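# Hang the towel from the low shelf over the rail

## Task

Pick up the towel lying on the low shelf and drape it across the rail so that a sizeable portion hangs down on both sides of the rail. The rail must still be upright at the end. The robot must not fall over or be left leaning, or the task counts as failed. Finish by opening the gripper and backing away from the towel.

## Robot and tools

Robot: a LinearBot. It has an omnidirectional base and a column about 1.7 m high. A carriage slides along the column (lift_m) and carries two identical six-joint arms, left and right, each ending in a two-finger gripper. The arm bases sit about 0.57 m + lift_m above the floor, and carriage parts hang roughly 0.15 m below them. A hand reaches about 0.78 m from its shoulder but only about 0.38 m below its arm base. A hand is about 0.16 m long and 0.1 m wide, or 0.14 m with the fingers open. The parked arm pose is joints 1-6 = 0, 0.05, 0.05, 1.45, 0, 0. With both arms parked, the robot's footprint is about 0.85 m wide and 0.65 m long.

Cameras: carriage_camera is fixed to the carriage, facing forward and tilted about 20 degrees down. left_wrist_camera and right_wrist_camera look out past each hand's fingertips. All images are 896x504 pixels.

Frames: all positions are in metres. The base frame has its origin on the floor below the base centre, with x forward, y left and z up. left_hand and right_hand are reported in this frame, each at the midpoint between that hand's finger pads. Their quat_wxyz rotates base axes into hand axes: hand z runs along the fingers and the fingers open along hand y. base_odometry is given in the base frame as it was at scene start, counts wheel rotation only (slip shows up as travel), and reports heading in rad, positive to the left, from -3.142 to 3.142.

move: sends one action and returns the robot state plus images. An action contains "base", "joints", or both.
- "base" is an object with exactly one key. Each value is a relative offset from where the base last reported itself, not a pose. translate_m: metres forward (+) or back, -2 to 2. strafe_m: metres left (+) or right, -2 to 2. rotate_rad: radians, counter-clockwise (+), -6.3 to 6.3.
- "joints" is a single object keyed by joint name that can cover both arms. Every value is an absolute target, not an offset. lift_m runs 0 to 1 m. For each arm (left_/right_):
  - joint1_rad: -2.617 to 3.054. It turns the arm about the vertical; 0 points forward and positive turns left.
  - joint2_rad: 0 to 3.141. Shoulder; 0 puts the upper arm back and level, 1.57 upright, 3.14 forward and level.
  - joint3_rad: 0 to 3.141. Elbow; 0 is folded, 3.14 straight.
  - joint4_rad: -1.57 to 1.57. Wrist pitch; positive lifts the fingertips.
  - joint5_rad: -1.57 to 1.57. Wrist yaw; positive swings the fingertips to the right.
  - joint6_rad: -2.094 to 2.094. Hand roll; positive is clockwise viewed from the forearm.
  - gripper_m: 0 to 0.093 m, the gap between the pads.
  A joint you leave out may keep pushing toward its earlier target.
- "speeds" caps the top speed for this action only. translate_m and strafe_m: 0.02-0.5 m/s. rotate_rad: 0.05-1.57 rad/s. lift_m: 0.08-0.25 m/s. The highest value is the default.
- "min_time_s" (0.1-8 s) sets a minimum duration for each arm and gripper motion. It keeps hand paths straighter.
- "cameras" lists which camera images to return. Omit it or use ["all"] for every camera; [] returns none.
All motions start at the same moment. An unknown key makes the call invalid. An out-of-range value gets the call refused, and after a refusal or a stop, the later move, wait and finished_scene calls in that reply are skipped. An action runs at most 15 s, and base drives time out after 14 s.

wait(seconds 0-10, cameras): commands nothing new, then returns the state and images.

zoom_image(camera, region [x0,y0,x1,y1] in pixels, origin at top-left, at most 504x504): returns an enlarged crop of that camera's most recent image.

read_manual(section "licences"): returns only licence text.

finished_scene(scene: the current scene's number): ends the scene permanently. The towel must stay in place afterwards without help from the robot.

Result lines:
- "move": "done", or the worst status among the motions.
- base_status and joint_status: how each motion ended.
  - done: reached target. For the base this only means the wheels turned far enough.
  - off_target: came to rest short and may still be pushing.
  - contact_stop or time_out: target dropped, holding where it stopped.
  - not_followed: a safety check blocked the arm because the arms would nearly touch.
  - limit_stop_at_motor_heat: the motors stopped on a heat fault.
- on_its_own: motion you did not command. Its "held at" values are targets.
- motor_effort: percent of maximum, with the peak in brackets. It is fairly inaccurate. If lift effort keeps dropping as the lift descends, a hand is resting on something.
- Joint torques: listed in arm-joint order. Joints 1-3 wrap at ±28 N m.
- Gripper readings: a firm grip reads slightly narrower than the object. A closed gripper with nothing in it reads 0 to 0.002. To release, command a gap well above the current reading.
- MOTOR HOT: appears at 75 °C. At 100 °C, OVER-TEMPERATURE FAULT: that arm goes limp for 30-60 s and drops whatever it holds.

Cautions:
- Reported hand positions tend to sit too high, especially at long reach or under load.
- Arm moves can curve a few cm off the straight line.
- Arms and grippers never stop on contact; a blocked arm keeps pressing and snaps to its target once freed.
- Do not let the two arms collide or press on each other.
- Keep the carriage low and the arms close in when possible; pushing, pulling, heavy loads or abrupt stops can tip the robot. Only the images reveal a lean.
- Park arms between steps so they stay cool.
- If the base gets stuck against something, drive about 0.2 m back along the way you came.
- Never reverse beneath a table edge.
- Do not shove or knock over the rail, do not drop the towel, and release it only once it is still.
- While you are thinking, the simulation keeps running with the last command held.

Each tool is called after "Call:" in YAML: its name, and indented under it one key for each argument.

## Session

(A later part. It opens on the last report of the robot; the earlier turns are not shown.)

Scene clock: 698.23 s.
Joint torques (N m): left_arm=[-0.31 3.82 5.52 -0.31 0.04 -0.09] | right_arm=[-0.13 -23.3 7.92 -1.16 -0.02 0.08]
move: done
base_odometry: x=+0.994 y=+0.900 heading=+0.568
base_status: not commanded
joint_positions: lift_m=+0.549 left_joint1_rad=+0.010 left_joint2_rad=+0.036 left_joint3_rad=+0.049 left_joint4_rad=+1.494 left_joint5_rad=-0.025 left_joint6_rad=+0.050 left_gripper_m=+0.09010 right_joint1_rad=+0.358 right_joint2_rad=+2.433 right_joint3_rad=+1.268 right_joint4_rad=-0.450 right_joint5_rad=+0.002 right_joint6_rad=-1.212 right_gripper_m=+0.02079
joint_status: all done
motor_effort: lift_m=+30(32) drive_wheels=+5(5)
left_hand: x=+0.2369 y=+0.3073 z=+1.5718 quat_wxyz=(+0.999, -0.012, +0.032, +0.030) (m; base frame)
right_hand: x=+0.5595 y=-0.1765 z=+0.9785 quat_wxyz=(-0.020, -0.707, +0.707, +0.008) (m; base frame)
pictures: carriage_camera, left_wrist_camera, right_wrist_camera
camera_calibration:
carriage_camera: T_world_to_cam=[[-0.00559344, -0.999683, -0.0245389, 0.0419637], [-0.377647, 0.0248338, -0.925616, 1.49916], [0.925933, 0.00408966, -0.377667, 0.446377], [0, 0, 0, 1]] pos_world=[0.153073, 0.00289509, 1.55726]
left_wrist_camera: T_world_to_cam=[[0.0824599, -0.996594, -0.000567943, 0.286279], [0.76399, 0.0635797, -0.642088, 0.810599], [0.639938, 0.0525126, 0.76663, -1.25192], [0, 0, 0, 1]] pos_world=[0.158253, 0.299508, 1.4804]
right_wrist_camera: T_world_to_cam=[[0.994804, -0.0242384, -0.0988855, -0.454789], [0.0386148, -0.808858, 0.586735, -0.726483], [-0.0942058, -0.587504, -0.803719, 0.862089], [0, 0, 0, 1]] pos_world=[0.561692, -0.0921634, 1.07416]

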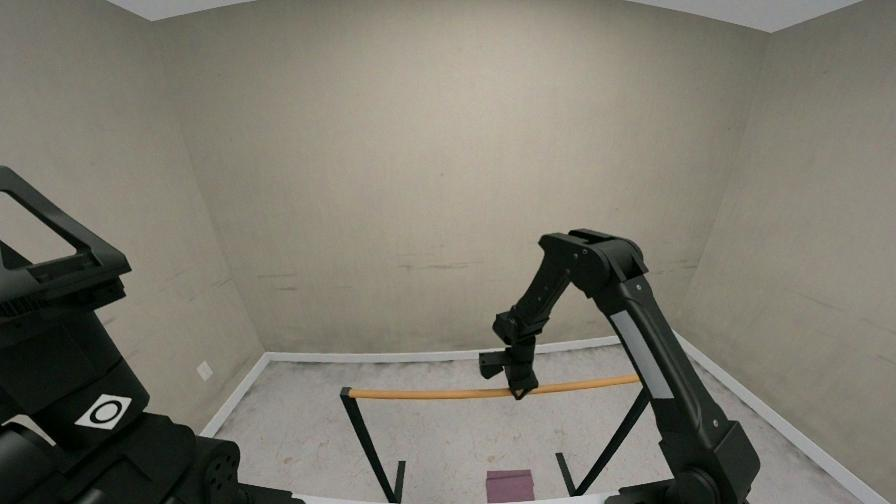

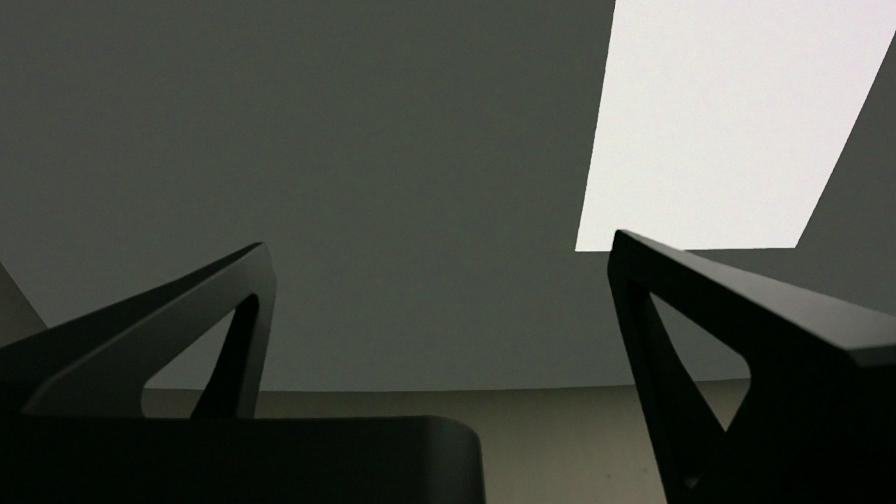

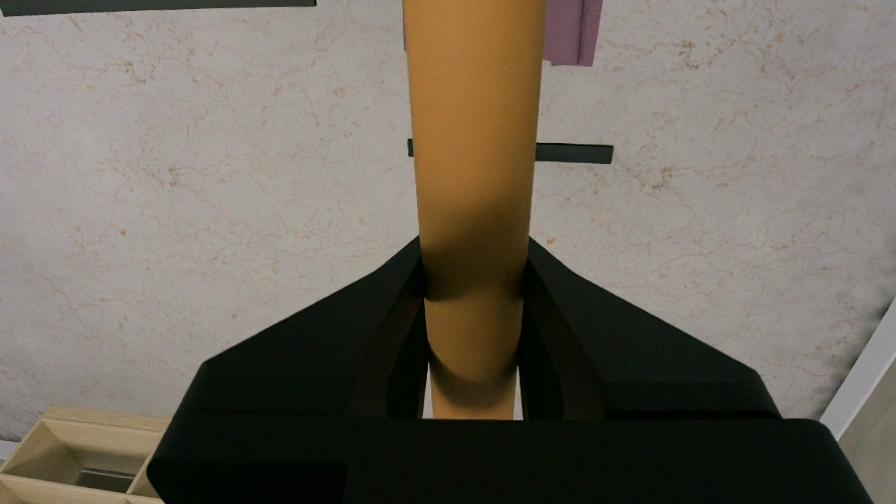

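Call:
move:
  joints: {"lift_m": 0.49}
  cameras: []

Call:
move:
  joints: {"right_gripper_m": 0.093}
  cameras: []

Call:
move:
  joints: {"lift_m": 0.66}
  cameras: ["right_wrist_camera"]

Scene clock: 730.67 s.
Joint torques (N m): left_arm=[-0.36 3.89 5.52 -0.3 0.03 -0.09] | right_arm=[0.03 -11.07 6.34 0.76 -0.08 0.08]
move: done
MOTOR HOT: joint 2 (shoulder) of the right arm reports 85 °C; the controller stops that arm at 100 °C. To cool a motor, set the load down, stop pushing, or move to a pose that needs little force.
base_odometry: x=+0.994 y=+0.900 heading=+0.568
base_status: not commanded
joint_positions: lift_m=+0.491 left_joint1_rad=+0.010 left_joint2_rad=+0.036 left_joint3_rad=+0.049 left_joint4_rad=+1.494 left_joint5_rad=-0.025 left_joint6_rad=+0.050 left_gripper_m=+0.09010 right_joint1_rad=+0.358 right_joint2_rad=+2.300 right_joint3_rad=+1.298 right_joint4_rad=-0.650 right_joint5_rad=+0.005 right_joint6_rad=-1.212 right_gripper_m=+0.02079
joint_status: all done
motor_effort: lift_m=+18(23) drive_wheels=+5(5)
left_hand: x=+0.2369 y=+0.3073 z=+1.5133 quat_wxyz=(+0.999, -0.012, +0.032, +0.030) (m; base frame)
right_hand: x=+0.5567 y=-0.1780 z=+0.9728 quat_wxyz=(-0.038, -0.706, +0.707, +0.015) (m; base frame)
pictures: none
No camera images: "cameras" was empty.

Scene clock: 731.33 s.
Joint torques (N m): left_arm=[-0.32 3.88 5.46 -0.26 0.04 -0.07] | right_arm=[-0.02 -11.25 5.87 0.35 -0.06 0.09]
move: done
MOTOR HOT: still on. Joint 2 (shoulder) of the right arm reports 85 °C.
base_odometry: x=+0.994 y=+0.900 heading=+0.568
base_status: not commanded
joint_positions: lift_m=+0.491 left_joint1_rad=+0.010 left_joint2_rad=+0.036 left_joint3_rad=+0.049 left_joint4_rad=+1.494 left_joint5_rad=-0.025 left_joint6_rad=+0.050 left_gripper_m=+0.09010 right_joint1_rad=+0.358 right_joint2_rad=+2.300 right_joint3_rad=+1.305 right_joint4_rad=-0.595 right_joint5_rad=+0.004 right_joint6_rad=-1.212 right_gripper_m=+0.09288
joint_status: all done
motor_effort: lift_m=+18(18) drive_wheels=+5(5)
left_hand: x=+0.2369 y=+0.3073 z=+1.5133 quat_wxyz=(+0.999, -0.012, +0.032, +0.030) (m; base frame)
right_hand: x=+0.5723 y=-0.1720 z=+0.9734 quat_wxyz=(-0.009, -0.707, +0.707, +0.002) (m; base frame)
pictures: none
No camera images: "cameras" was empty.

Scene clock: 732.53 s.
Joint torques (N m): left_arm=[-0.31 3.86 5.48 -0.29 0.06 -0.07] | right_arm=[-0.05 -11.49 5.33 0.31 -0.06 0.09]
move: done
MOTOR HOT: still on. Joint 2 (shoulder) of the right arm reports 84 °C.
base_odometry: x=+0.994 y=+0.900 heading=+0.568
base_status: not commanded
joint_positions: lift_m=+0.660 left_joint1_rad=+0.010 left_joint2_rad=+0.036 left_joint3_rad=+0.049 left_joint4_rad=+1.494 left_joint5_rad=-0.025 left_joint6_rad=+0.050 left_gripper_m=+0.09010 right_joint1_rad=+0.358 right_joint2_rad=+2.302 right_joint3_rad=+1.310 right_joint4_rad=-0.589 right_joint5_rad=+0.004 right_joint6_rad=-1.212 right_gripper_m=+0.09288
joint_status: all done
motor_effort: lift_m=+24(31) drive_wheels=+5(5)
left_hand: x=+0.2369 y=+0.3073 z=+1.6825 quat_wxyz=(+0.999, -0.012, +0.032, +0.030) (m; base frame)
right_hand: x=+0.5751 y=-0.1710 z=+1.1428 quat_wxyz=(-0.006, -0.707, +0.707, +0.000) (m; base frame)
pictures: right_wrist_camera
camera_calibration:
right_wrist_camera: T_world_to_cam=[[0.997488, -0.022998, -0.0669927, -0.491637], [0.0201666, -0.81446, 0.579869, -0.801494], [-0.0678987, -0.579763, -0.811951, 0.994454], [0, 0, 0, 1]] pos_world=[0.574088, -0.0875438, 1.23927]

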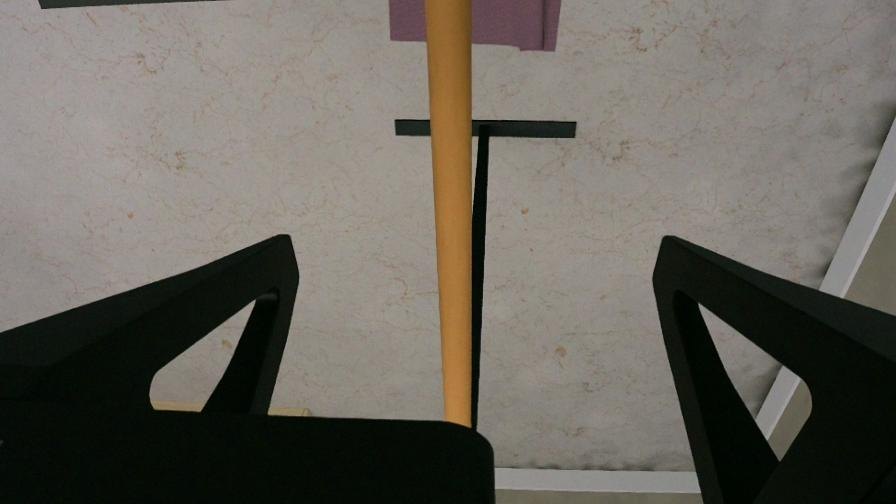

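Call:
move:
  base: {"translate_m": -0.4}
  cameras: []

Call:
move:
  joints: {"right_joint1_rad": 0, "right_joint2_rad": 0.05, "right_joint3_rad": 0.05, "right_joint4_rad": 1.45, "right_joint5_rad": 0, "right_joint6_rad": 0, "lift_m": 0.0, "left_joint1_rad": 0.1, "left_joint2_rad": 2.8, "left_joint3_rad": 1.6, "left_joint4_rad": -1.2, "left_joint5_rad": 0, "left_joint6_rad": 0}
  min_time_s: 2

Scene clock: 740.90 s.
Joint torques (N m): left_arm=[-0.31 3.88 5.38 -0.28 0.04 -0.07] | right_arm=[-0.24 -11.56 5.23 0.27 -0.04 0.09]
move: done
MOTOR HOT: still on. Joint 2 (shoulder) of the right arm reports 79 °C.
base_odometry: x=+0.657 y=+0.685 heading=+0.568
base_status: done
joint_positions: lift_m=+0.660 left_joint1_rad=+0.010 left_joint2_rad=+0.036 left_joint3_rad=+0.049 left_joint4_rad=+1.493 left_joint5_rad=-0.025 left_joint6_rad=+0.050 left_gripper_m=+0.09010 right_joint1_rad=+0.360 right_joint2_rad=+2.302 right_joint3_rad=+1.310 right_joint4_rad=-0.584 right_joint5_rad=+0.002 right_joint6_rad=-1.212 right_gripper_m=+0.09288
joint_status: not commanded
motor_effort: lift_m=+24(25) drive_wheels=-1(12)
left_hand: x=+0.2371 y=+0.3073 z=+1.6825 quat_wxyz=(+0.999, -0.012, +0.033, +0.030) (m; base frame)
right_hand: x=+0.5759 y=-0.1696 z=+1.1428 quat_wxyz=(-0.003, -0.708, +0.707, +0.000) (m; base frame)
pictures: none
No camera images: "cameras" was empty.

Scene clock: 744.07 s.
Joint torques (N m): left_arm=[0.13 -9.83 3.08 -1.63 0.14 -0.19] | right_arm=[-0.81 3.17 5.61 0.01 0.04 0.24]
move: done
MOTOR HOT: still on. Joint 2 (shoulder) of the right arm reports 77 °C.
base_odometry: x=+0.657 y=+0.685 heading=+0.568
base_status: not commanded
joint_positions: lift_m=+0.003 left_joint1_rad=+0.095 left_joint2_rad=+2.789 left_joint3_rad=+1.591 left_joint4_rad=-1.181 left_joint5_rad=-0.012 left_joint6_rad=+0.009 left_gripper_m=+0.09010 right_joint1_rad=+0.006 right_joint2_rad=+0.059 right_joint3_rad=+0.053 right_joint4_rad=+1.436 right_joint5_rad=+0.002 right_joint6_rad=-0.016 right_gripper_m=+0.09291
joint_status: all done
joint sent to its limit — lift_m, lower limit.
motor_effort: lift_m=+20(20) drive_wheels=+1(2)
left_hand: x=+0.4545 y=+0.3271 z=+0.4228 quat_wxyz=(-0.393, -0.037, +0.919, -0.015) (m; base frame)
right_hand: x=+0.2571 y=-0.3031 z=+1.0252 quat_wxyz=(+0.998, +0.000, +0.070, -0.005) (m; base frame)
pictures: carriage_camera, left_wrist_camera, right_wrist_camera
camera_calibration:
carriage_camera: T_world_to_cam=[[-0.00559344, -0.999683, -0.0245389, 0.0285671], [-0.377647, 0.0248338, -0.925616, 0.993834], [0.925933, 0.00408966, -0.377667, 0.240197], [0, 0, 0, 1]] pos_world=[0.153073, 0.00289509, 1.01132]
left_wrist_camera: T_world_to_cam=[[0.0788483, -0.996457, 0.0292671, 0.276407], [-0.13155, 0.0187013, 0.991133, -0.363463], [-0.988169, -0.0819993, -0.12961, 0.651627], [0, 0, 0, 1]] pos_world=[0.57431, 0.335658, 0.436608]
right_wrist_camera: T_world_to_cam=[[0.0205803, -0.998279, 0.0549223, -0.354811], [0.730019, -0.0225298, -0.683056, 0.517732], [0.683117, 0.0541519, 0.728298, -0.779239], [0, 0, 0, 1]] pos_world=[0.16166, -0.300339, 0.940645]

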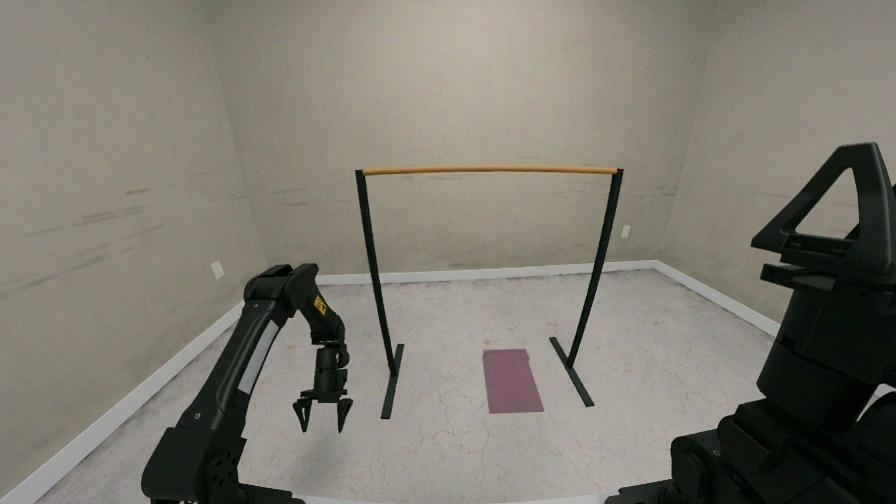

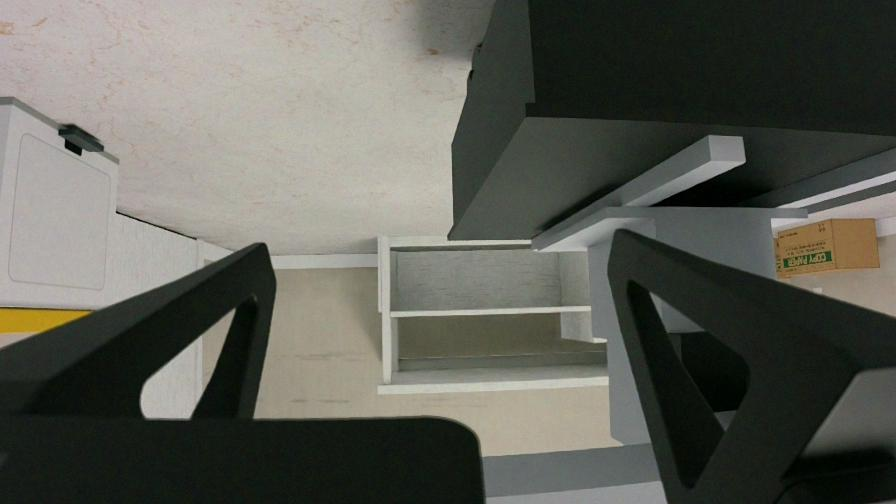

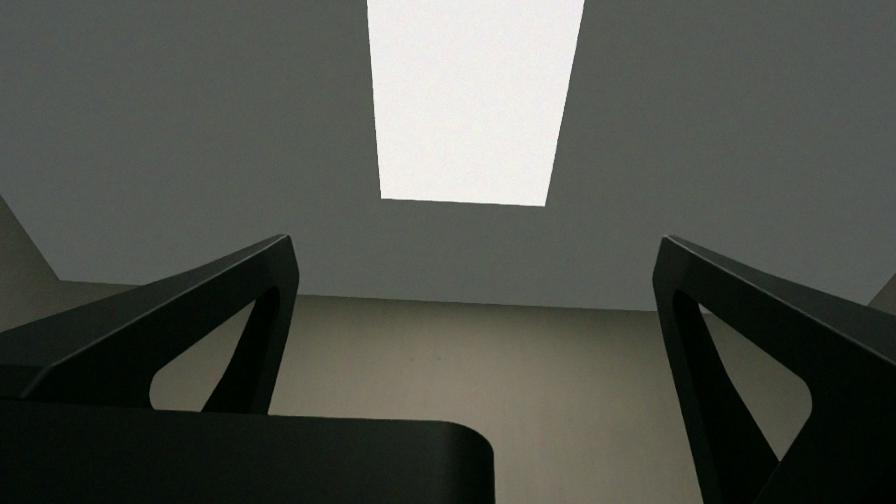

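Call:
zoom_image:
  camera: "left_wrist_camera"
  region: [420, 0, 640, 124]

Call:
zoom_image:
  camera: "left_wrist_camera"
  region: [740, 180, 896, 320]

Call:
move:
  joints: {"left_joint4_rad": -0.8}
  cameras: ["left_wrist_camera"]

Scaled by 2.291 from the camera's 896x504 image, which has a finer 1280x720 frame.

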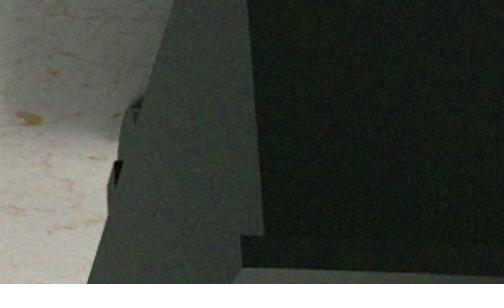

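Scaled by 3.231 from the camera's 896x504 image, which has a finer 1280x720 frame.

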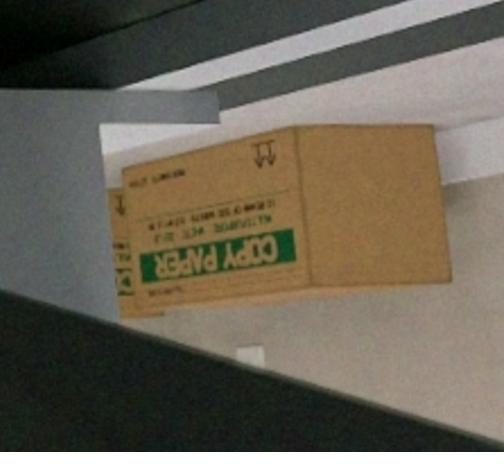

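Scene clock: 749.77 s.
Joint torques (N m): left_arm=[0.14 -10.35 3.62 -0.43 0.15 -0.19] | right_arm=[-0.88 2.89 5.61 0.03 0.03 0.22]
move: done
MOTOR HOT: cleared for the motors of the right arm.
base_odometry: x=+0.657 y=+0.685 heading=+0.568
base_status: not commanded
joint_positions: lift_m=+0.003 left_joint1_rad=+0.095 left_joint2_rad=+2.789 left_joint3_rad=+1.591 left_joint4_rad=-0.822 left_joint5_rad=-0.012 left_joint6_rad=+0.009 left_gripper_m=+0.09010 right_joint1_rad=+0.006 right_joint2_rad=+0.059 right_joint3_rad=+0.053 right_joint4_rad=+1.436 right_joint5_rad=+0.002 right_joint6_rad=-0.015 right_gripper_m=+0.09291
joint_status: all done
motor_effort: lift_m=+20(20) drive_wheels=+1(1)
left_hand: x=+0.5253 y=+0.3338 z=+0.3711 quat_wxyz=(-0.223, -0.040, +0.974, -0.006) (m; base frame)
right_hand: x=+0.2571 y=-0.3031 z=+1.0252 quat_wxyz=(+0.998, +0.000, +0.070, -0.005) (m; base frame)
pictures: left_wrist_camera
camera_calibration:
left_wrist_camera: T_world_to_cam=[[0.0699438, -0.997315, 0.0217085, 0.286805], [-0.470307, -0.0137766, 0.882395, -0.0738879], [-0.879727, -0.0719277, -0.470008, 0.781363], [0, 0, 0, 1]] pos_world=[0.632575, 0.341219, 0.426219]

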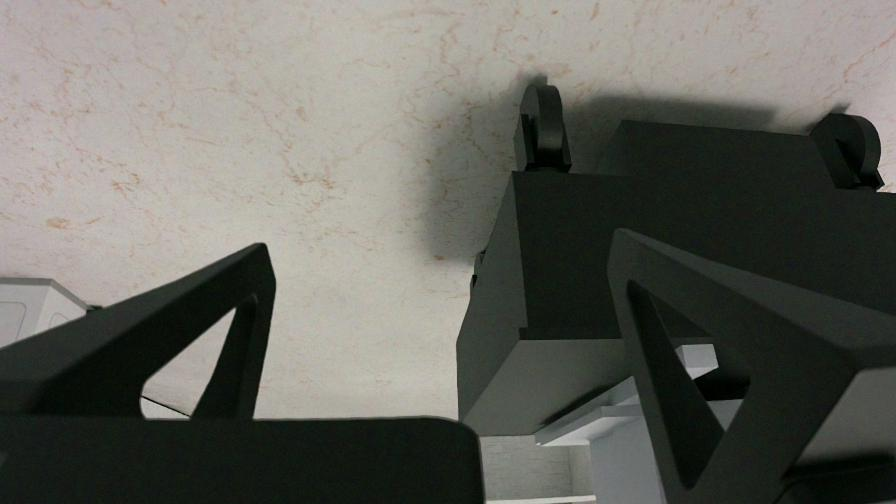

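Call:
move:
  base: {"strafe_m": -0.144}
  joints: {"lift_m": 0.66, "left_joint1_rad": -0.3, "left_joint2_rad": 2.31, "left_joint3_rad": 1.318, "left_joint4_rad": -0.58, "left_joint5_rad": 0, "left_joint6_rad": 1.27, "left_gripper_m": 0.093}
  min_time_s: 3
  cameras: []

Call:
move:
  base: {"translate_m": 0.36}
  joints: {"right_joint1_rad": 0.3, "right_joint2_rad": 2.31, "right_joint3_rad": 1.318, "right_joint4_rad": -0.58, "right_joint5_rad": 0, "right_joint6_rad": -1.27, "right_gripper_m": 0.093}
  speeds: {"translate_m": 0.2}
  min_time_s: 1.8

Scene clock: 791.73 s.
Joint torques (N m): left_arm=[-0.84 -12.7 3.86 0.5 0.2 0.01] | right_arm=[-0.76 3.03 5.76 0 0.04 0.22]
move: done
base_odometry: x=+0.734 y=+0.563 heading=+0.568
base_status: done
joint_positions: lift_m=+0.660 left_joint1_rad=-0.295 left_joint2_rad=+2.332 left_joint3_rad=+1.324 left_joint4_rad=-0.597 left_joint5_rad=-0.009 left_joint6_rad=+1.259 left_gripper_m=+0.09290 right_joint1_rad=+0.005 right_joint2_rad=+0.058 right_joint3_rad=+0.051 right_joint4_rad=+1.437 right_joint5_rad=+0.002 right_joint6_rad=-0.015 right_gripper_m=+0.09291
joint_status: all done
motor_effort: lift_m=+25(30) drive_wheels=-1(8)
left_hand: x=+0.5804 y=+0.1954 z=+1.1346 quat_wxyz=(-0.017, +0.701, +0.713, -0.004) (m; base frame)
right_hand: x=+0.2571 y=-0.3031 z=+1.6814 quat_wxyz=(+0.998, +0.001, +0.070, -0.005) (m; base frame)
pictures: none
No camera images: "cameras" was empty.

Scene clock: 794.63 s.
Joint torques (N m): left_arm=[-0.69 -12.78 3.96 0.44 0.18 0.02] | right_arm=[0.31 -10.52 5.87 0.09 -0.04 -0.09]
move: done
base_odometry: x=+1.038 y=+0.757 heading=+0.567
base_status: done
joint_positions: lift_m=+0.660 left_joint1_rad=-0.296 left_joint2_rad=+2.332 left_joint3_rad=+1.323 left_joint4_rad=-0.592 left_joint5_rad=-0.007 left_joint6_rad=+1.261 left_gripper_m=+0.09290 right_joint1_rad=+0.294 right_joint2_rad=+2.292 right_joint3_rad=+1.305 right_joint4_rad=-0.563 right_joint5_rad=+0.002 right_joint6_rad=-1.254 right_gripper_m=+0.09293
joint_status: all done
motor_effort: lift_m=+25(25) drive_wheels=-5(12)
left_hand: x=+0.5810 y=+0.1942 z=+1.1344 quat_wxyz=(-0.015, +0.702, +0.712, -0.004) (m; base frame)
right_hand: x=+0.5890 y=-0.1918 z=+1.1455 quat_wxyz=(+0.009, -0.699, +0.715, -0.006) (m; base frame)
pictures: carriage_camera, left_wrist_camera, right_wrist_camera
camera_calibration:
carriage_camera: T_world_to_cam=[[-0.00559344, -0.999683, -0.0245389, 0.0446795], [-0.377647, 0.0248338, -0.925616, 1.6016], [0.925933, 0.00408966, -0.377667, 0.488174], [0, 0, 0, 1]] pos_world=[0.153073, 0.00289509, 1.66793]
left_wrist_camera: T_world_to_cam=[[-0.99884, 0.00914616, 0.0472715, 0.523543], [0.0357979, 0.797635, 0.602077, -0.856796], [-0.0321988, 0.603071, -0.797038, 0.926545], [0, 0, 0, 1]] pos_world=[0.583441, 0.11985, 1.2296]
right_wrist_camera: T_world_to_cam=[[0.998291, -0.044094, -0.0383511, -0.543161], [-0.0143345, -0.820977, 0.570782, -0.790847], [-0.0566534, -0.569256, -0.820206, 0.990453], [0, 0, 0, 1]] pos_world=[0.587009, -0.109396, 1.24294]

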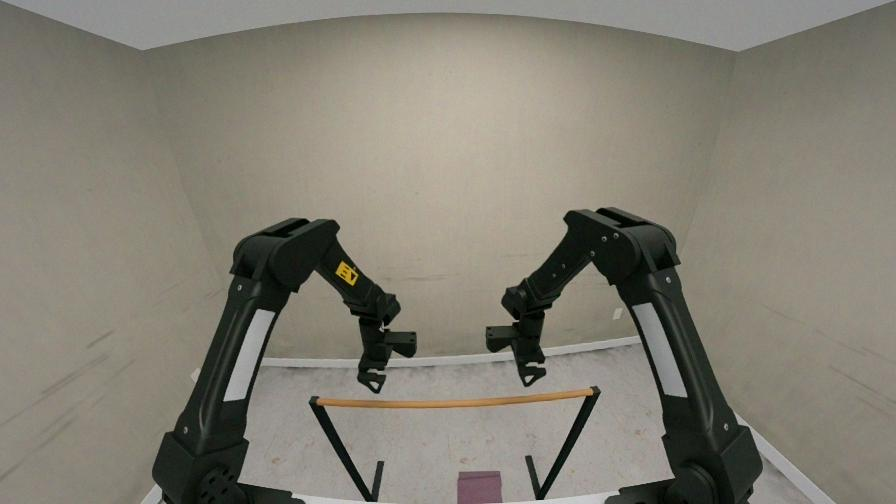

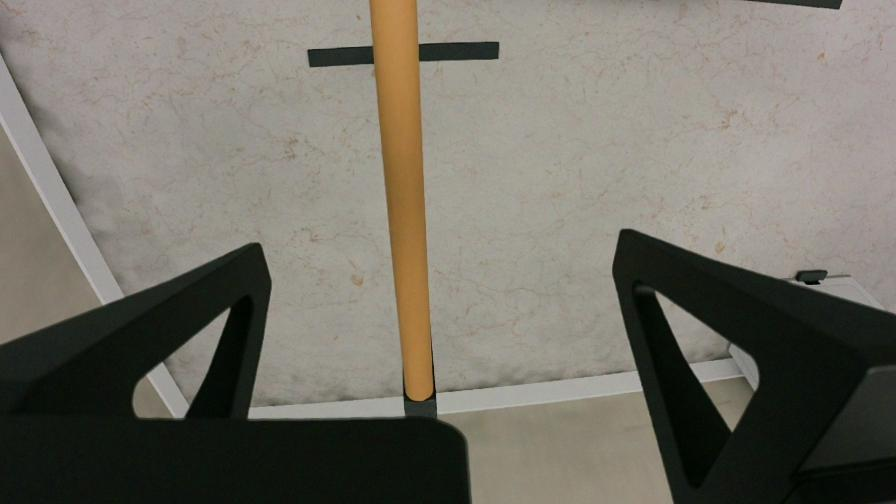

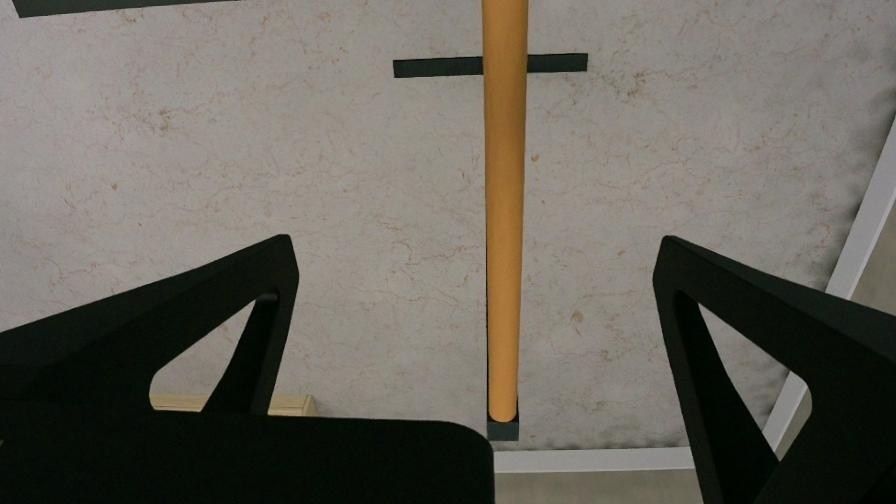

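Call:
move:
  base: {"translate_m": 0.02}
  joints: {"lift_m": 0.497}
  speeds: {"lift_m": 0.15, "translate_m": 0.1}
  cameras: ["left_wrist_camera", "right_wrist_camera"]

Call:
move:
  joints: {"right_gripper_m": 0.015, "left_gripper_m": 0.015}
  min_time_s: 1.5
  cameras: ["left_wrist_camera", "right_wrist_camera"]

Scene clock: 801.33 s.
Joint torques (N m): left_arm=[-0.44 -12.57 4.3 0.42 0.2 0] | right_arm=[0.25 -11.1 5.76 0.14 -0.05 -0.11]
move: done
base_odometry: x=+1.055 y=+0.767 heading=+0.567
base_status: done
joint_positions: lift_m=+0.497 left_joint1_rad=-0.299 left_joint2_rad=+2.329 left_joint3_rad=+1.320 left_joint4_rad=-0.589 left_joint5_rad=-0.007 left_joint6_rad=+1.262 left_gripper_m=+0.09290 right_joint1_rad=+0.294 right_joint2_rad=+2.297 right_joint3_rad=+1.308 right_joint4_rad=-0.570 right_joint5_rad=+0.002 right_joint6_rad=-1.255 right_gripper_m=+0.09293
joint_status: all done
motor_effort: lift_m=+20(20) drive_wheels=-4(14)
left_hand: x=+0.5807 y=+0.1933 z=+0.9725 quat_wxyz=(-0.014, +0.703, +0.711, -0.003) (m; base frame)
right_hand: x=+0.5876 y=-0.1922 z=+0.9817 quat_wxyz=(+0.005, -0.699, +0.715, -0.004) (m; base frame)
pictures: left_wrist_camera, right_wrist_camera
camera_calibration:
left_wrist_camera: T_world_to_cam=[[-0.998925, 0.0122309, 0.0447188, 0.532917], [0.0366997, 0.798002, 0.601537, -0.758616], [-0.0283284, 0.602531, -0.797593, 0.796512], [0, 0, 0, 1]] pos_world=[0.582749, 0.118936, 1.0678]
right_wrist_camera: T_world_to_cam=[[0.997968, -0.0434412, -0.0466184, -0.539677], [-0.00890786, -0.819523, 0.572977, -0.702738], [-0.0630957, -0.571397, -0.818245, 0.857188], [0, 0, 0, 1]] pos_world=[0.586406, -0.109559, 1.07888]

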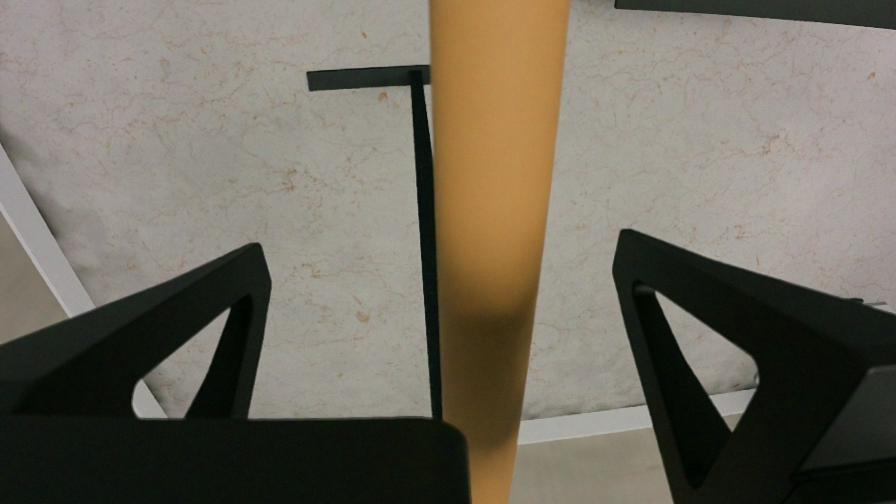

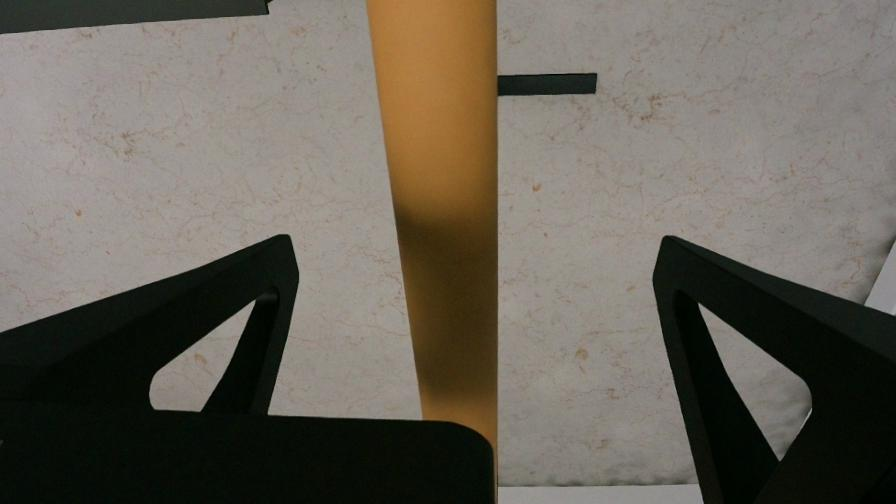

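Scene clock: 803.13 s.
Joint torques (N m): left_arm=[-0.39 -12.37 4.4 0.65 0.13 0.01] | right_arm=[0.27 -11.03 5.57 0.3 -0.04 0.05]
move: off_target
base_odometry: x=+1.055 y=+0.767 heading=+0.567
base_status: not commanded
joint_positions: lift_m=+0.497 left_joint1_rad=-0.299 left_joint2_rad=+2.329 left_joint3_rad=+1.317 left_joint4_rad=-0.619 left_joint5_rad=-0.003 left_joint6_rad=+1.263 left_gripper_m=+0.02011 right_joint1_rad=+0.295 right_joint2_rad=+2.297 right_joint3_rad=+1.308 right_joint4_rad=-0.589 right_joint5_rad=+0.002 right_joint6_rad=-1.269 right_gripper_m=+0.02128
joint_status: left_gripper_m off_target (ended at +0.02014, target +0.01500); right_gripper_m off_target (ended at +0.02130, target +0.01500)
motor_effort: lift_m=+20(20) drive_wheels=-4(4)
left_hand: x=+0.5719 y=+0.1950 z=+0.9722 quat_wxyz=(-0.028, +0.704, +0.710, -0.013) (m; base frame)
right_hand: x=+0.5830 y=-0.1931 z=+0.9817 quat_wxyz=(-0.004, -0.705, +0.709, +0.001) (m; base frame)
pictures: left_wrist_camera, right_wrist_camera
camera_calibration:
left_wrist_camera: T_world_to_cam=[[-0.996853, 0.0132147, 0.0781678, 0.490231], [0.0579213, 0.794636, 0.604317, -0.773667], [-0.0541291, 0.606942, -0.7929, 0.804284], [0, 0, 0, 1]] pos_world=[0.577035, 0.120151, 1.06694]
right_wrist_camera: T_world_to_cam=[[0.997493, -0.0285058, -0.0647714, -0.514113], [0.0141472, -0.81648, 0.577201, -0.720497], [-0.0693381, -0.57667, -0.814029, 0.854865], [0, 0, 0, 1]] pos_world=[0.582291, -0.109951, 1.07846]

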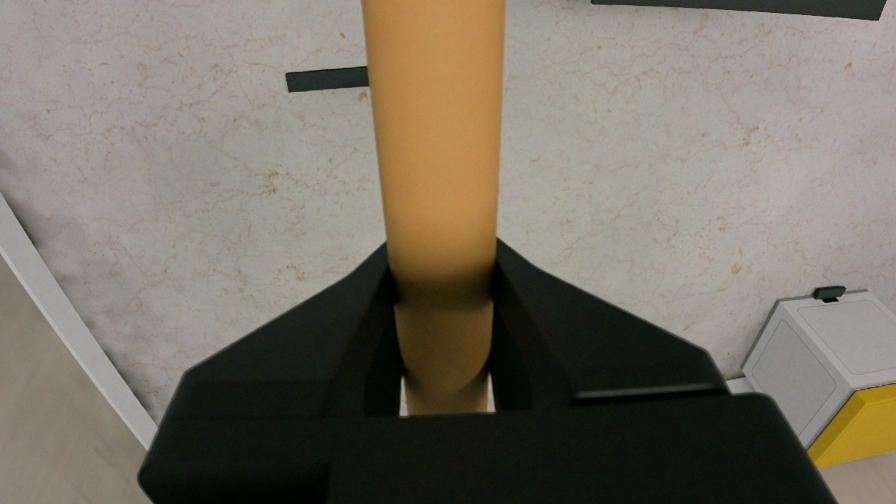

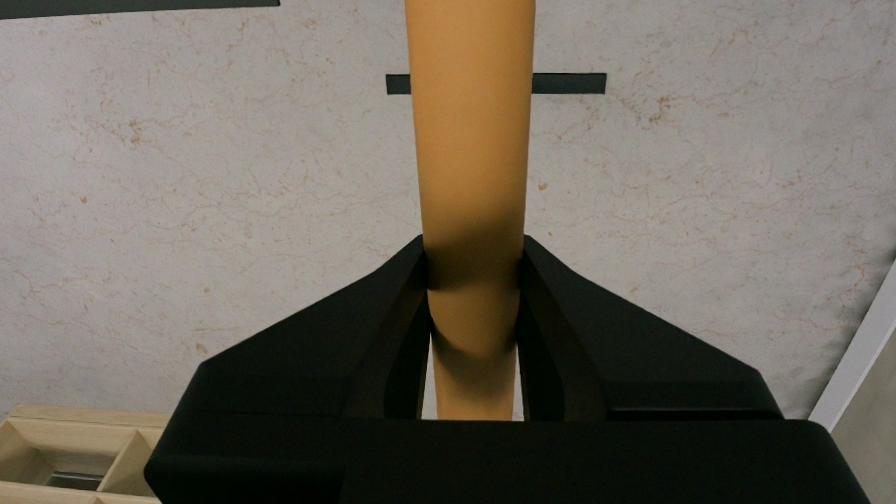

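Call:
move:
  joints: {"lift_m": 0.587}
  speeds: {"lift_m": 0.1}
  cameras: ["right_wrist_camera"]

Scene clock: 807.90 s.
Joint torques (N m): left_arm=[0.06 -18.26 7.16 -0.44 0.12 0.02] | right_arm=[-0.77 -18.81 7.35 -0.7 0.06 0.02]
move: done
base_odometry: x=+1.055 y=+0.767 heading=+0.566
base_status: not commanded
joint_positions: lift_m=+0.586 left_joint1_rad=-0.304 left_joint2_rad=+2.395 left_joint3_rad=+1.276 left_joint4_rad=-0.523 left_joint5_rad=+0.000 left_joint6_rad=+1.261 left_gripper_m=+0.02008 right_joint1_rad=+0.303 right_joint2_rad=+2.384 right_joint3_rad=+1.284 right_joint4_rad=-0.501 right_joint5_rad=-0.011 right_joint6_rad=-1.270 right_gripper_m=+0.02123
joint_status: all done
motor_effort: lift_m=+30(35) drive_wheels=+5(6)
left_hand: x=+0.5620 y=+0.1961 z=+1.0306 quat_wxyz=(-0.031, +0.705, +0.709, -0.016) (m; base frame)
right_hand: x=+0.5723 y=-0.1911 z=+1.0353 quat_wxyz=(-0.011, -0.708, +0.706, +0.012) (m; base frame)
pictures: right_wrist_camera
camera_calibration:
right_wrist_camera: T_world_to_cam=[[0.995618, -0.0199383, -0.0913584, -0.469685], [0.0360532, -0.819614, 0.571781, -0.757243], [-0.086279, -0.572569, -0.815304, 0.910699], [0, 0, 0, 1]] pos_world=[0.573503, -0.108573, 1.13256]

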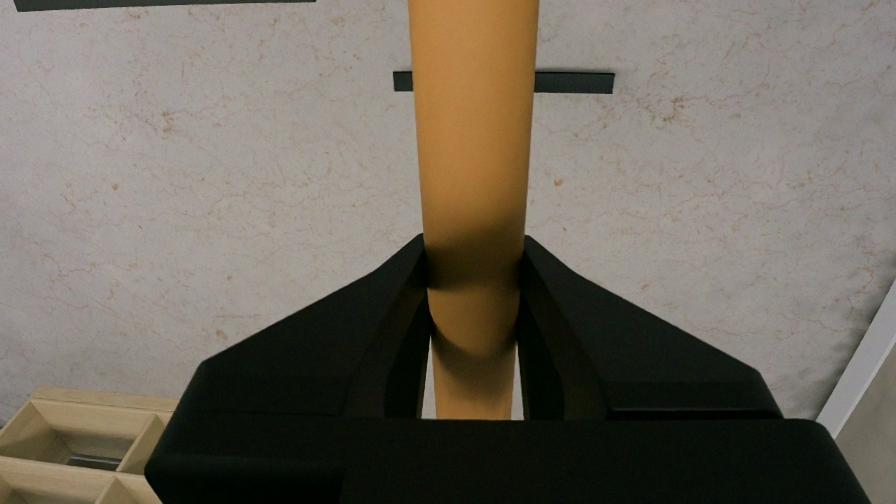

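Call:
move:
  base: {"strafe_m": 0.6}
  speeds: {"strafe_m": 0.2}
  cameras: ["right_wrist_camera"]

Call:
move:
  joints: {"lift_m": 0.515}
  speeds: {"lift_m": 0.08}
  cameras: ["right_wrist_camera", "carriage_camera"]

Scene clock: 815.00 s.
Joint torques (N m): left_arm=[0.17 -18.4 7.15 -0.49 0.15 0.07] | right_arm=[-0.61 -19.04 7.19 -0.75 0.09 0.08]
move: done
base_odometry: x=+0.733 y=+1.274 heading=+0.566
base_status: done
joint_positions: lift_m=+0.586 left_joint1_rad=-0.305 left_joint2_rad=+2.395 left_joint3_rad=+1.276 left_joint4_rad=-0.516 left_joint5_rad=-0.004 left_joint6_rad=+1.259 left_gripper_m=+0.02008 right_joint1_rad=+0.305 right_joint2_rad=+2.386 right_joint3_rad=+1.284 right_joint4_rad=-0.492 right_joint5_rad=-0.008 right_joint6_rad=-1.270 right_gripper_m=+0.02123
joint_status: not commanded
motor_effort: lift_m=+30(30) drive_wheels=-2(14)
left_hand: x=+0.5635 y=+0.1959 z=+1.0303 quat_wxyz=(-0.029, +0.704, +0.709, -0.013) (m; base frame)
right_hand: x=+0.5740 y=-0.1905 z=+1.0344 quat_wxyz=(-0.009, -0.708, +0.706, +0.009) (m; base frame)
pictures: right_wrist_camera
camera_calibration:
right_wrist_camera: T_world_to_cam=[[0.996351, -0.0180433, -0.0834266, -0.47965], [0.0331455, -0.81891, 0.572963, -0.755706], [-0.078657, -0.573638, -0.815324, 0.905938], [0, 0, 0, 1]] pos_world=[0.574206, -0.107829, 1.13161]

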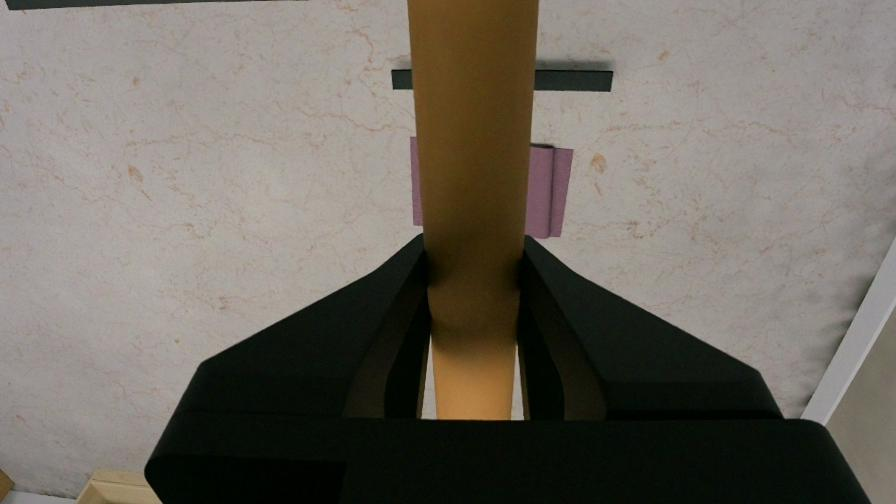

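Scene clock: 816.27 s.
Joint torques (N m): left_arm=[-0.43 -15.54 6.6 0.09 0.12 -0.02] | right_arm=[-1.03 -15.21 6.27 -0.04 0.09 0.02]
move: done
base_odometry: x=+0.733 y=+1.274 heading=+0.566
base_status: not commanded
joint_positions: lift_m=+0.515 left_joint1_rad=-0.299 left_joint2_rad=+2.365 left_joint3_rad=+1.285 left_joint4_rad=-0.571 left_joint5_rad=+0.000 left_joint6_rad=+1.265 left_gripper_m=+0.02007 right_joint1_rad=+0.308 right_joint2_rad=+2.344 right_joint3_rad=+1.297 right_joint4_rad=-0.558 right_joint5_rad=-0.006 right_joint6_rad=-1.265 right_gripper_m=+0.02122
joint_status: all done
motor_effort: lift_m=+19(26) drive_wheels=-1(3)
left_hand: x=+0.5622 y=+0.1975 z=+0.9722 quat_wxyz=(-0.035, +0.704, +0.709, -0.018) (m; base frame)
right_hand: x=+0.5738 y=-0.1895 z=+0.9812 quat_wxyz=(-0.014, -0.708, +0.706, +0.010) (m; base frame)
pictures: carriage_camera, right_wrist_camera
camera_calibration:
carriage_camera: T_world_to_cam=[[-0.00559344, -0.999683, -0.0245389, 0.0411379], [-0.377647, 0.0248338, -0.925616, 1.46801], [0.925933, 0.00408966, -0.377667, 0.433667], [0, 0, 0, 1]] pos_world=[0.153073, 0.00289509, 1.5236]
right_wrist_camera: T_world_to_cam=[[0.995529, -0.0195938, -0.0924057, -0.474883], [0.0375084, -0.815824, 0.577083, -0.730312], [-0.086694, -0.577968, -0.811441, 0.863045], [0, 0, 0, 1]] pos_world=[0.574973, -0.106298, 1.07788]

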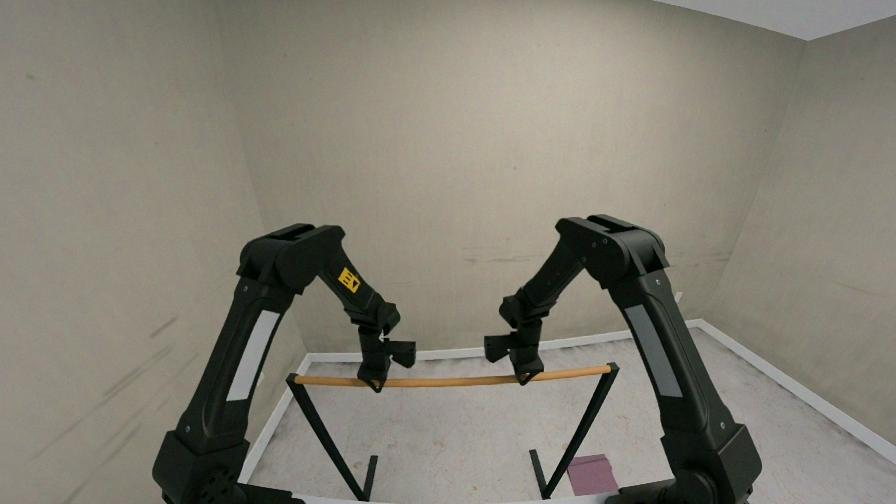

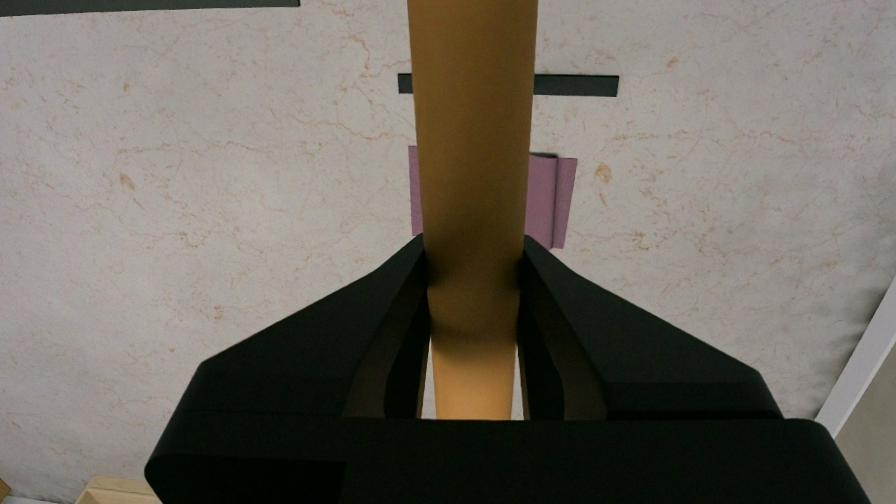

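Call:
move:
  base: {"strafe_m": -0.3}
  speeds: {"strafe_m": 0.1}
  cameras: ["right_wrist_camera"]

Scene clock: 832.23 s.
Joint torques (N m): left_arm=[-1.51 -15.54 6.37 0.07 0.2 -0.17] | right_arm=[-1.68 -15.45 5.87 -0.19 0.14 -0.03]
move: done
base_odometry: x=+0.895 y=+1.021 heading=+0.566
base_status: done
joint_positions: lift_m=+0.515 left_joint1_rad=-0.286 left_joint2_rad=+2.365 left_joint3_rad=+1.288 left_joint4_rad=-0.567 left_joint5_rad=-0.008 left_joint6_rad=+1.277 left_gripper_m=+0.02007 right_joint1_rad=+0.315 right_joint2_rad=+2.344 right_joint3_rad=+1.302 right_joint4_rad=-0.539 right_joint5_rad=-0.015 right_joint6_rad=-1.261 right_gripper_m=+0.02122
joint_status: not commanded
motor_effort: lift_m=+19(20) drive_wheels=+2(10)
left_hand: x=+0.5660 y=+0.2026 z=+0.9726 quat_wxyz=(-0.034, +0.704, +0.709, -0.014) (m; base frame)
right_hand: x=+0.5790 y=-0.1835 z=+0.9819 quat_wxyz=(-0.001, -0.709, +0.705, +0.009) (m; base frame)
pictures: right_wrist_camera
camera_calibration:
right_wrist_camera: T_world_to_cam=[[0.997205, -0.0161446, -0.0729548, -0.499313], [0.027902, -0.825289, 0.56402, -0.709373], [-0.0693147, -0.564479, -0.822532, 0.870873], [0, 0, 0, 1]] pos_world=[0.578075, -0.10191, 1.07999]

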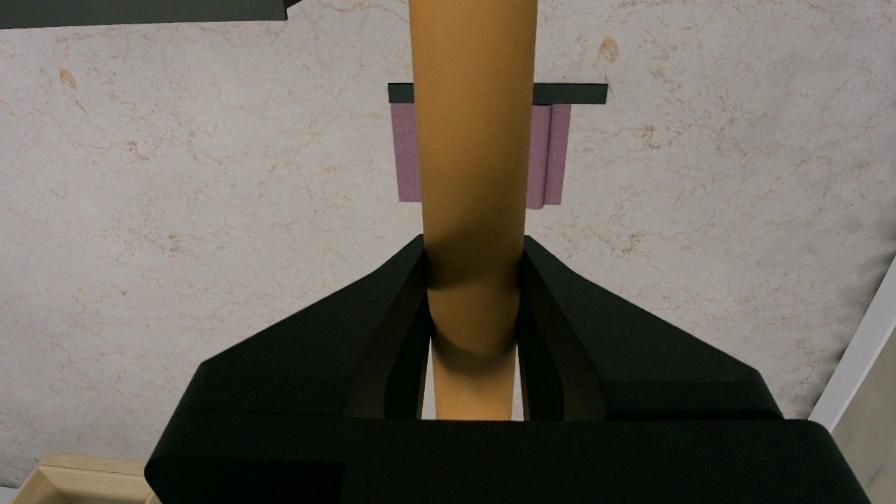

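Call:
move:
  joints: {"lift_m": 0.497}
  cameras: ["carriage_camera", "right_wrist_camera"]

Scene clock: 935.30 s.
Joint torques (N m): left_arm=[-1.48 -11.77 5.79 0.65 0.19 -0.14] | right_arm=[-1.69 -11.58 5.16 0.36 0.19 -0.02]
move: done
base_odometry: x=+0.895 y=+1.021 heading=+0.566
base_status: not commanded
joint_positions: lift_m=+0.498 left_joint1_rad=-0.286 left_joint2_rad=+2.324 left_joint3_rad=+1.297 left_joint4_rad=-0.622 left_joint5_rad=-0.008 left_joint6_rad=+1.277 left_gripper_m=+0.02007 right_joint1_rad=+0.315 right_joint2_rad=+2.304 right_joint3_rad=+1.313 right_joint4_rad=-0.594 right_joint5_rad=-0.015 right_joint6_rad=-1.261 right_gripper_m=+0.02122
joint_status: all done
motor_effort: lift_m=+17(18) drive_wheels=+2(2)
left_hand: x=+0.5662 y=+0.2026 z=+0.9712 quat_wxyz=(-0.036, +0.704, +0.709, -0.015) (m; base frame)
right_hand: x=+0.5789 y=-0.1835 z=+0.9804 quat_wxyz=(-0.003, -0.709, +0.705, +0.010) (m; base frame)
pictures: carriage_camera, right_wrist_camera
camera_calibration:
carriage_camera: T_world_to_cam=[[-0.00559344, -0.999683, -0.0245389, 0.0407019], [-0.377647, 0.0248338, -0.925616, 1.45156], [0.925933, 0.00408966, -0.377667, 0.426958], [0, 0, 0, 1]] pos_world=[0.153073, 0.00289509, 1.50584]
right_wrist_camera: T_world_to_cam=[[0.996821, -0.0162694, -0.0779909, -0.494236], [0.0307693, -0.824355, 0.565236, -0.711219], [-0.0734883, -0.565839, -0.821234, 0.87052], [0, 0, 0, 1]] pos_world=[0.578522, -0.101764, 1.07836]

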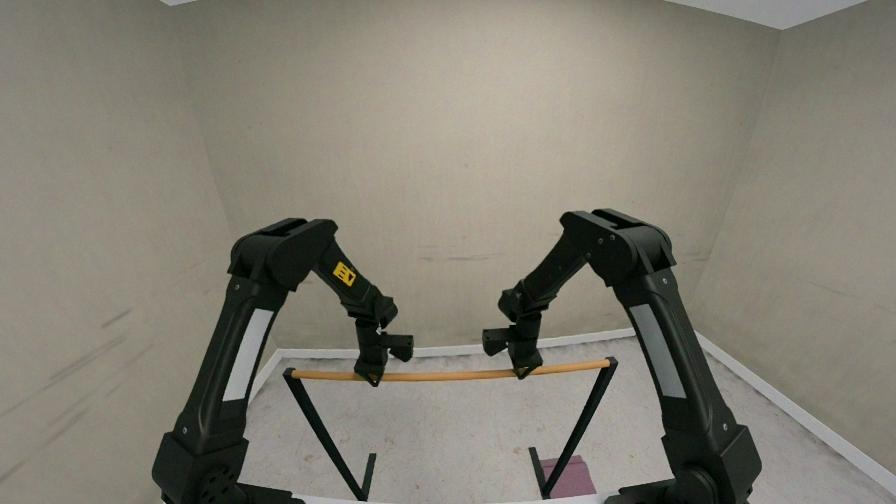

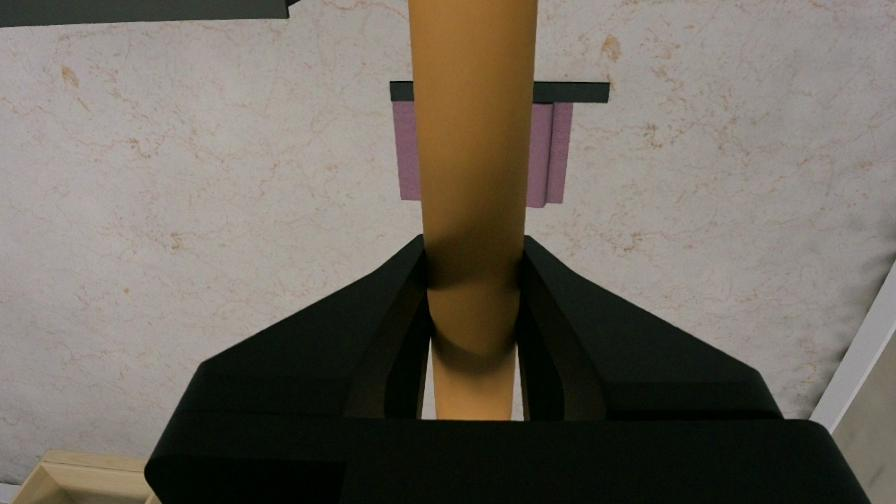

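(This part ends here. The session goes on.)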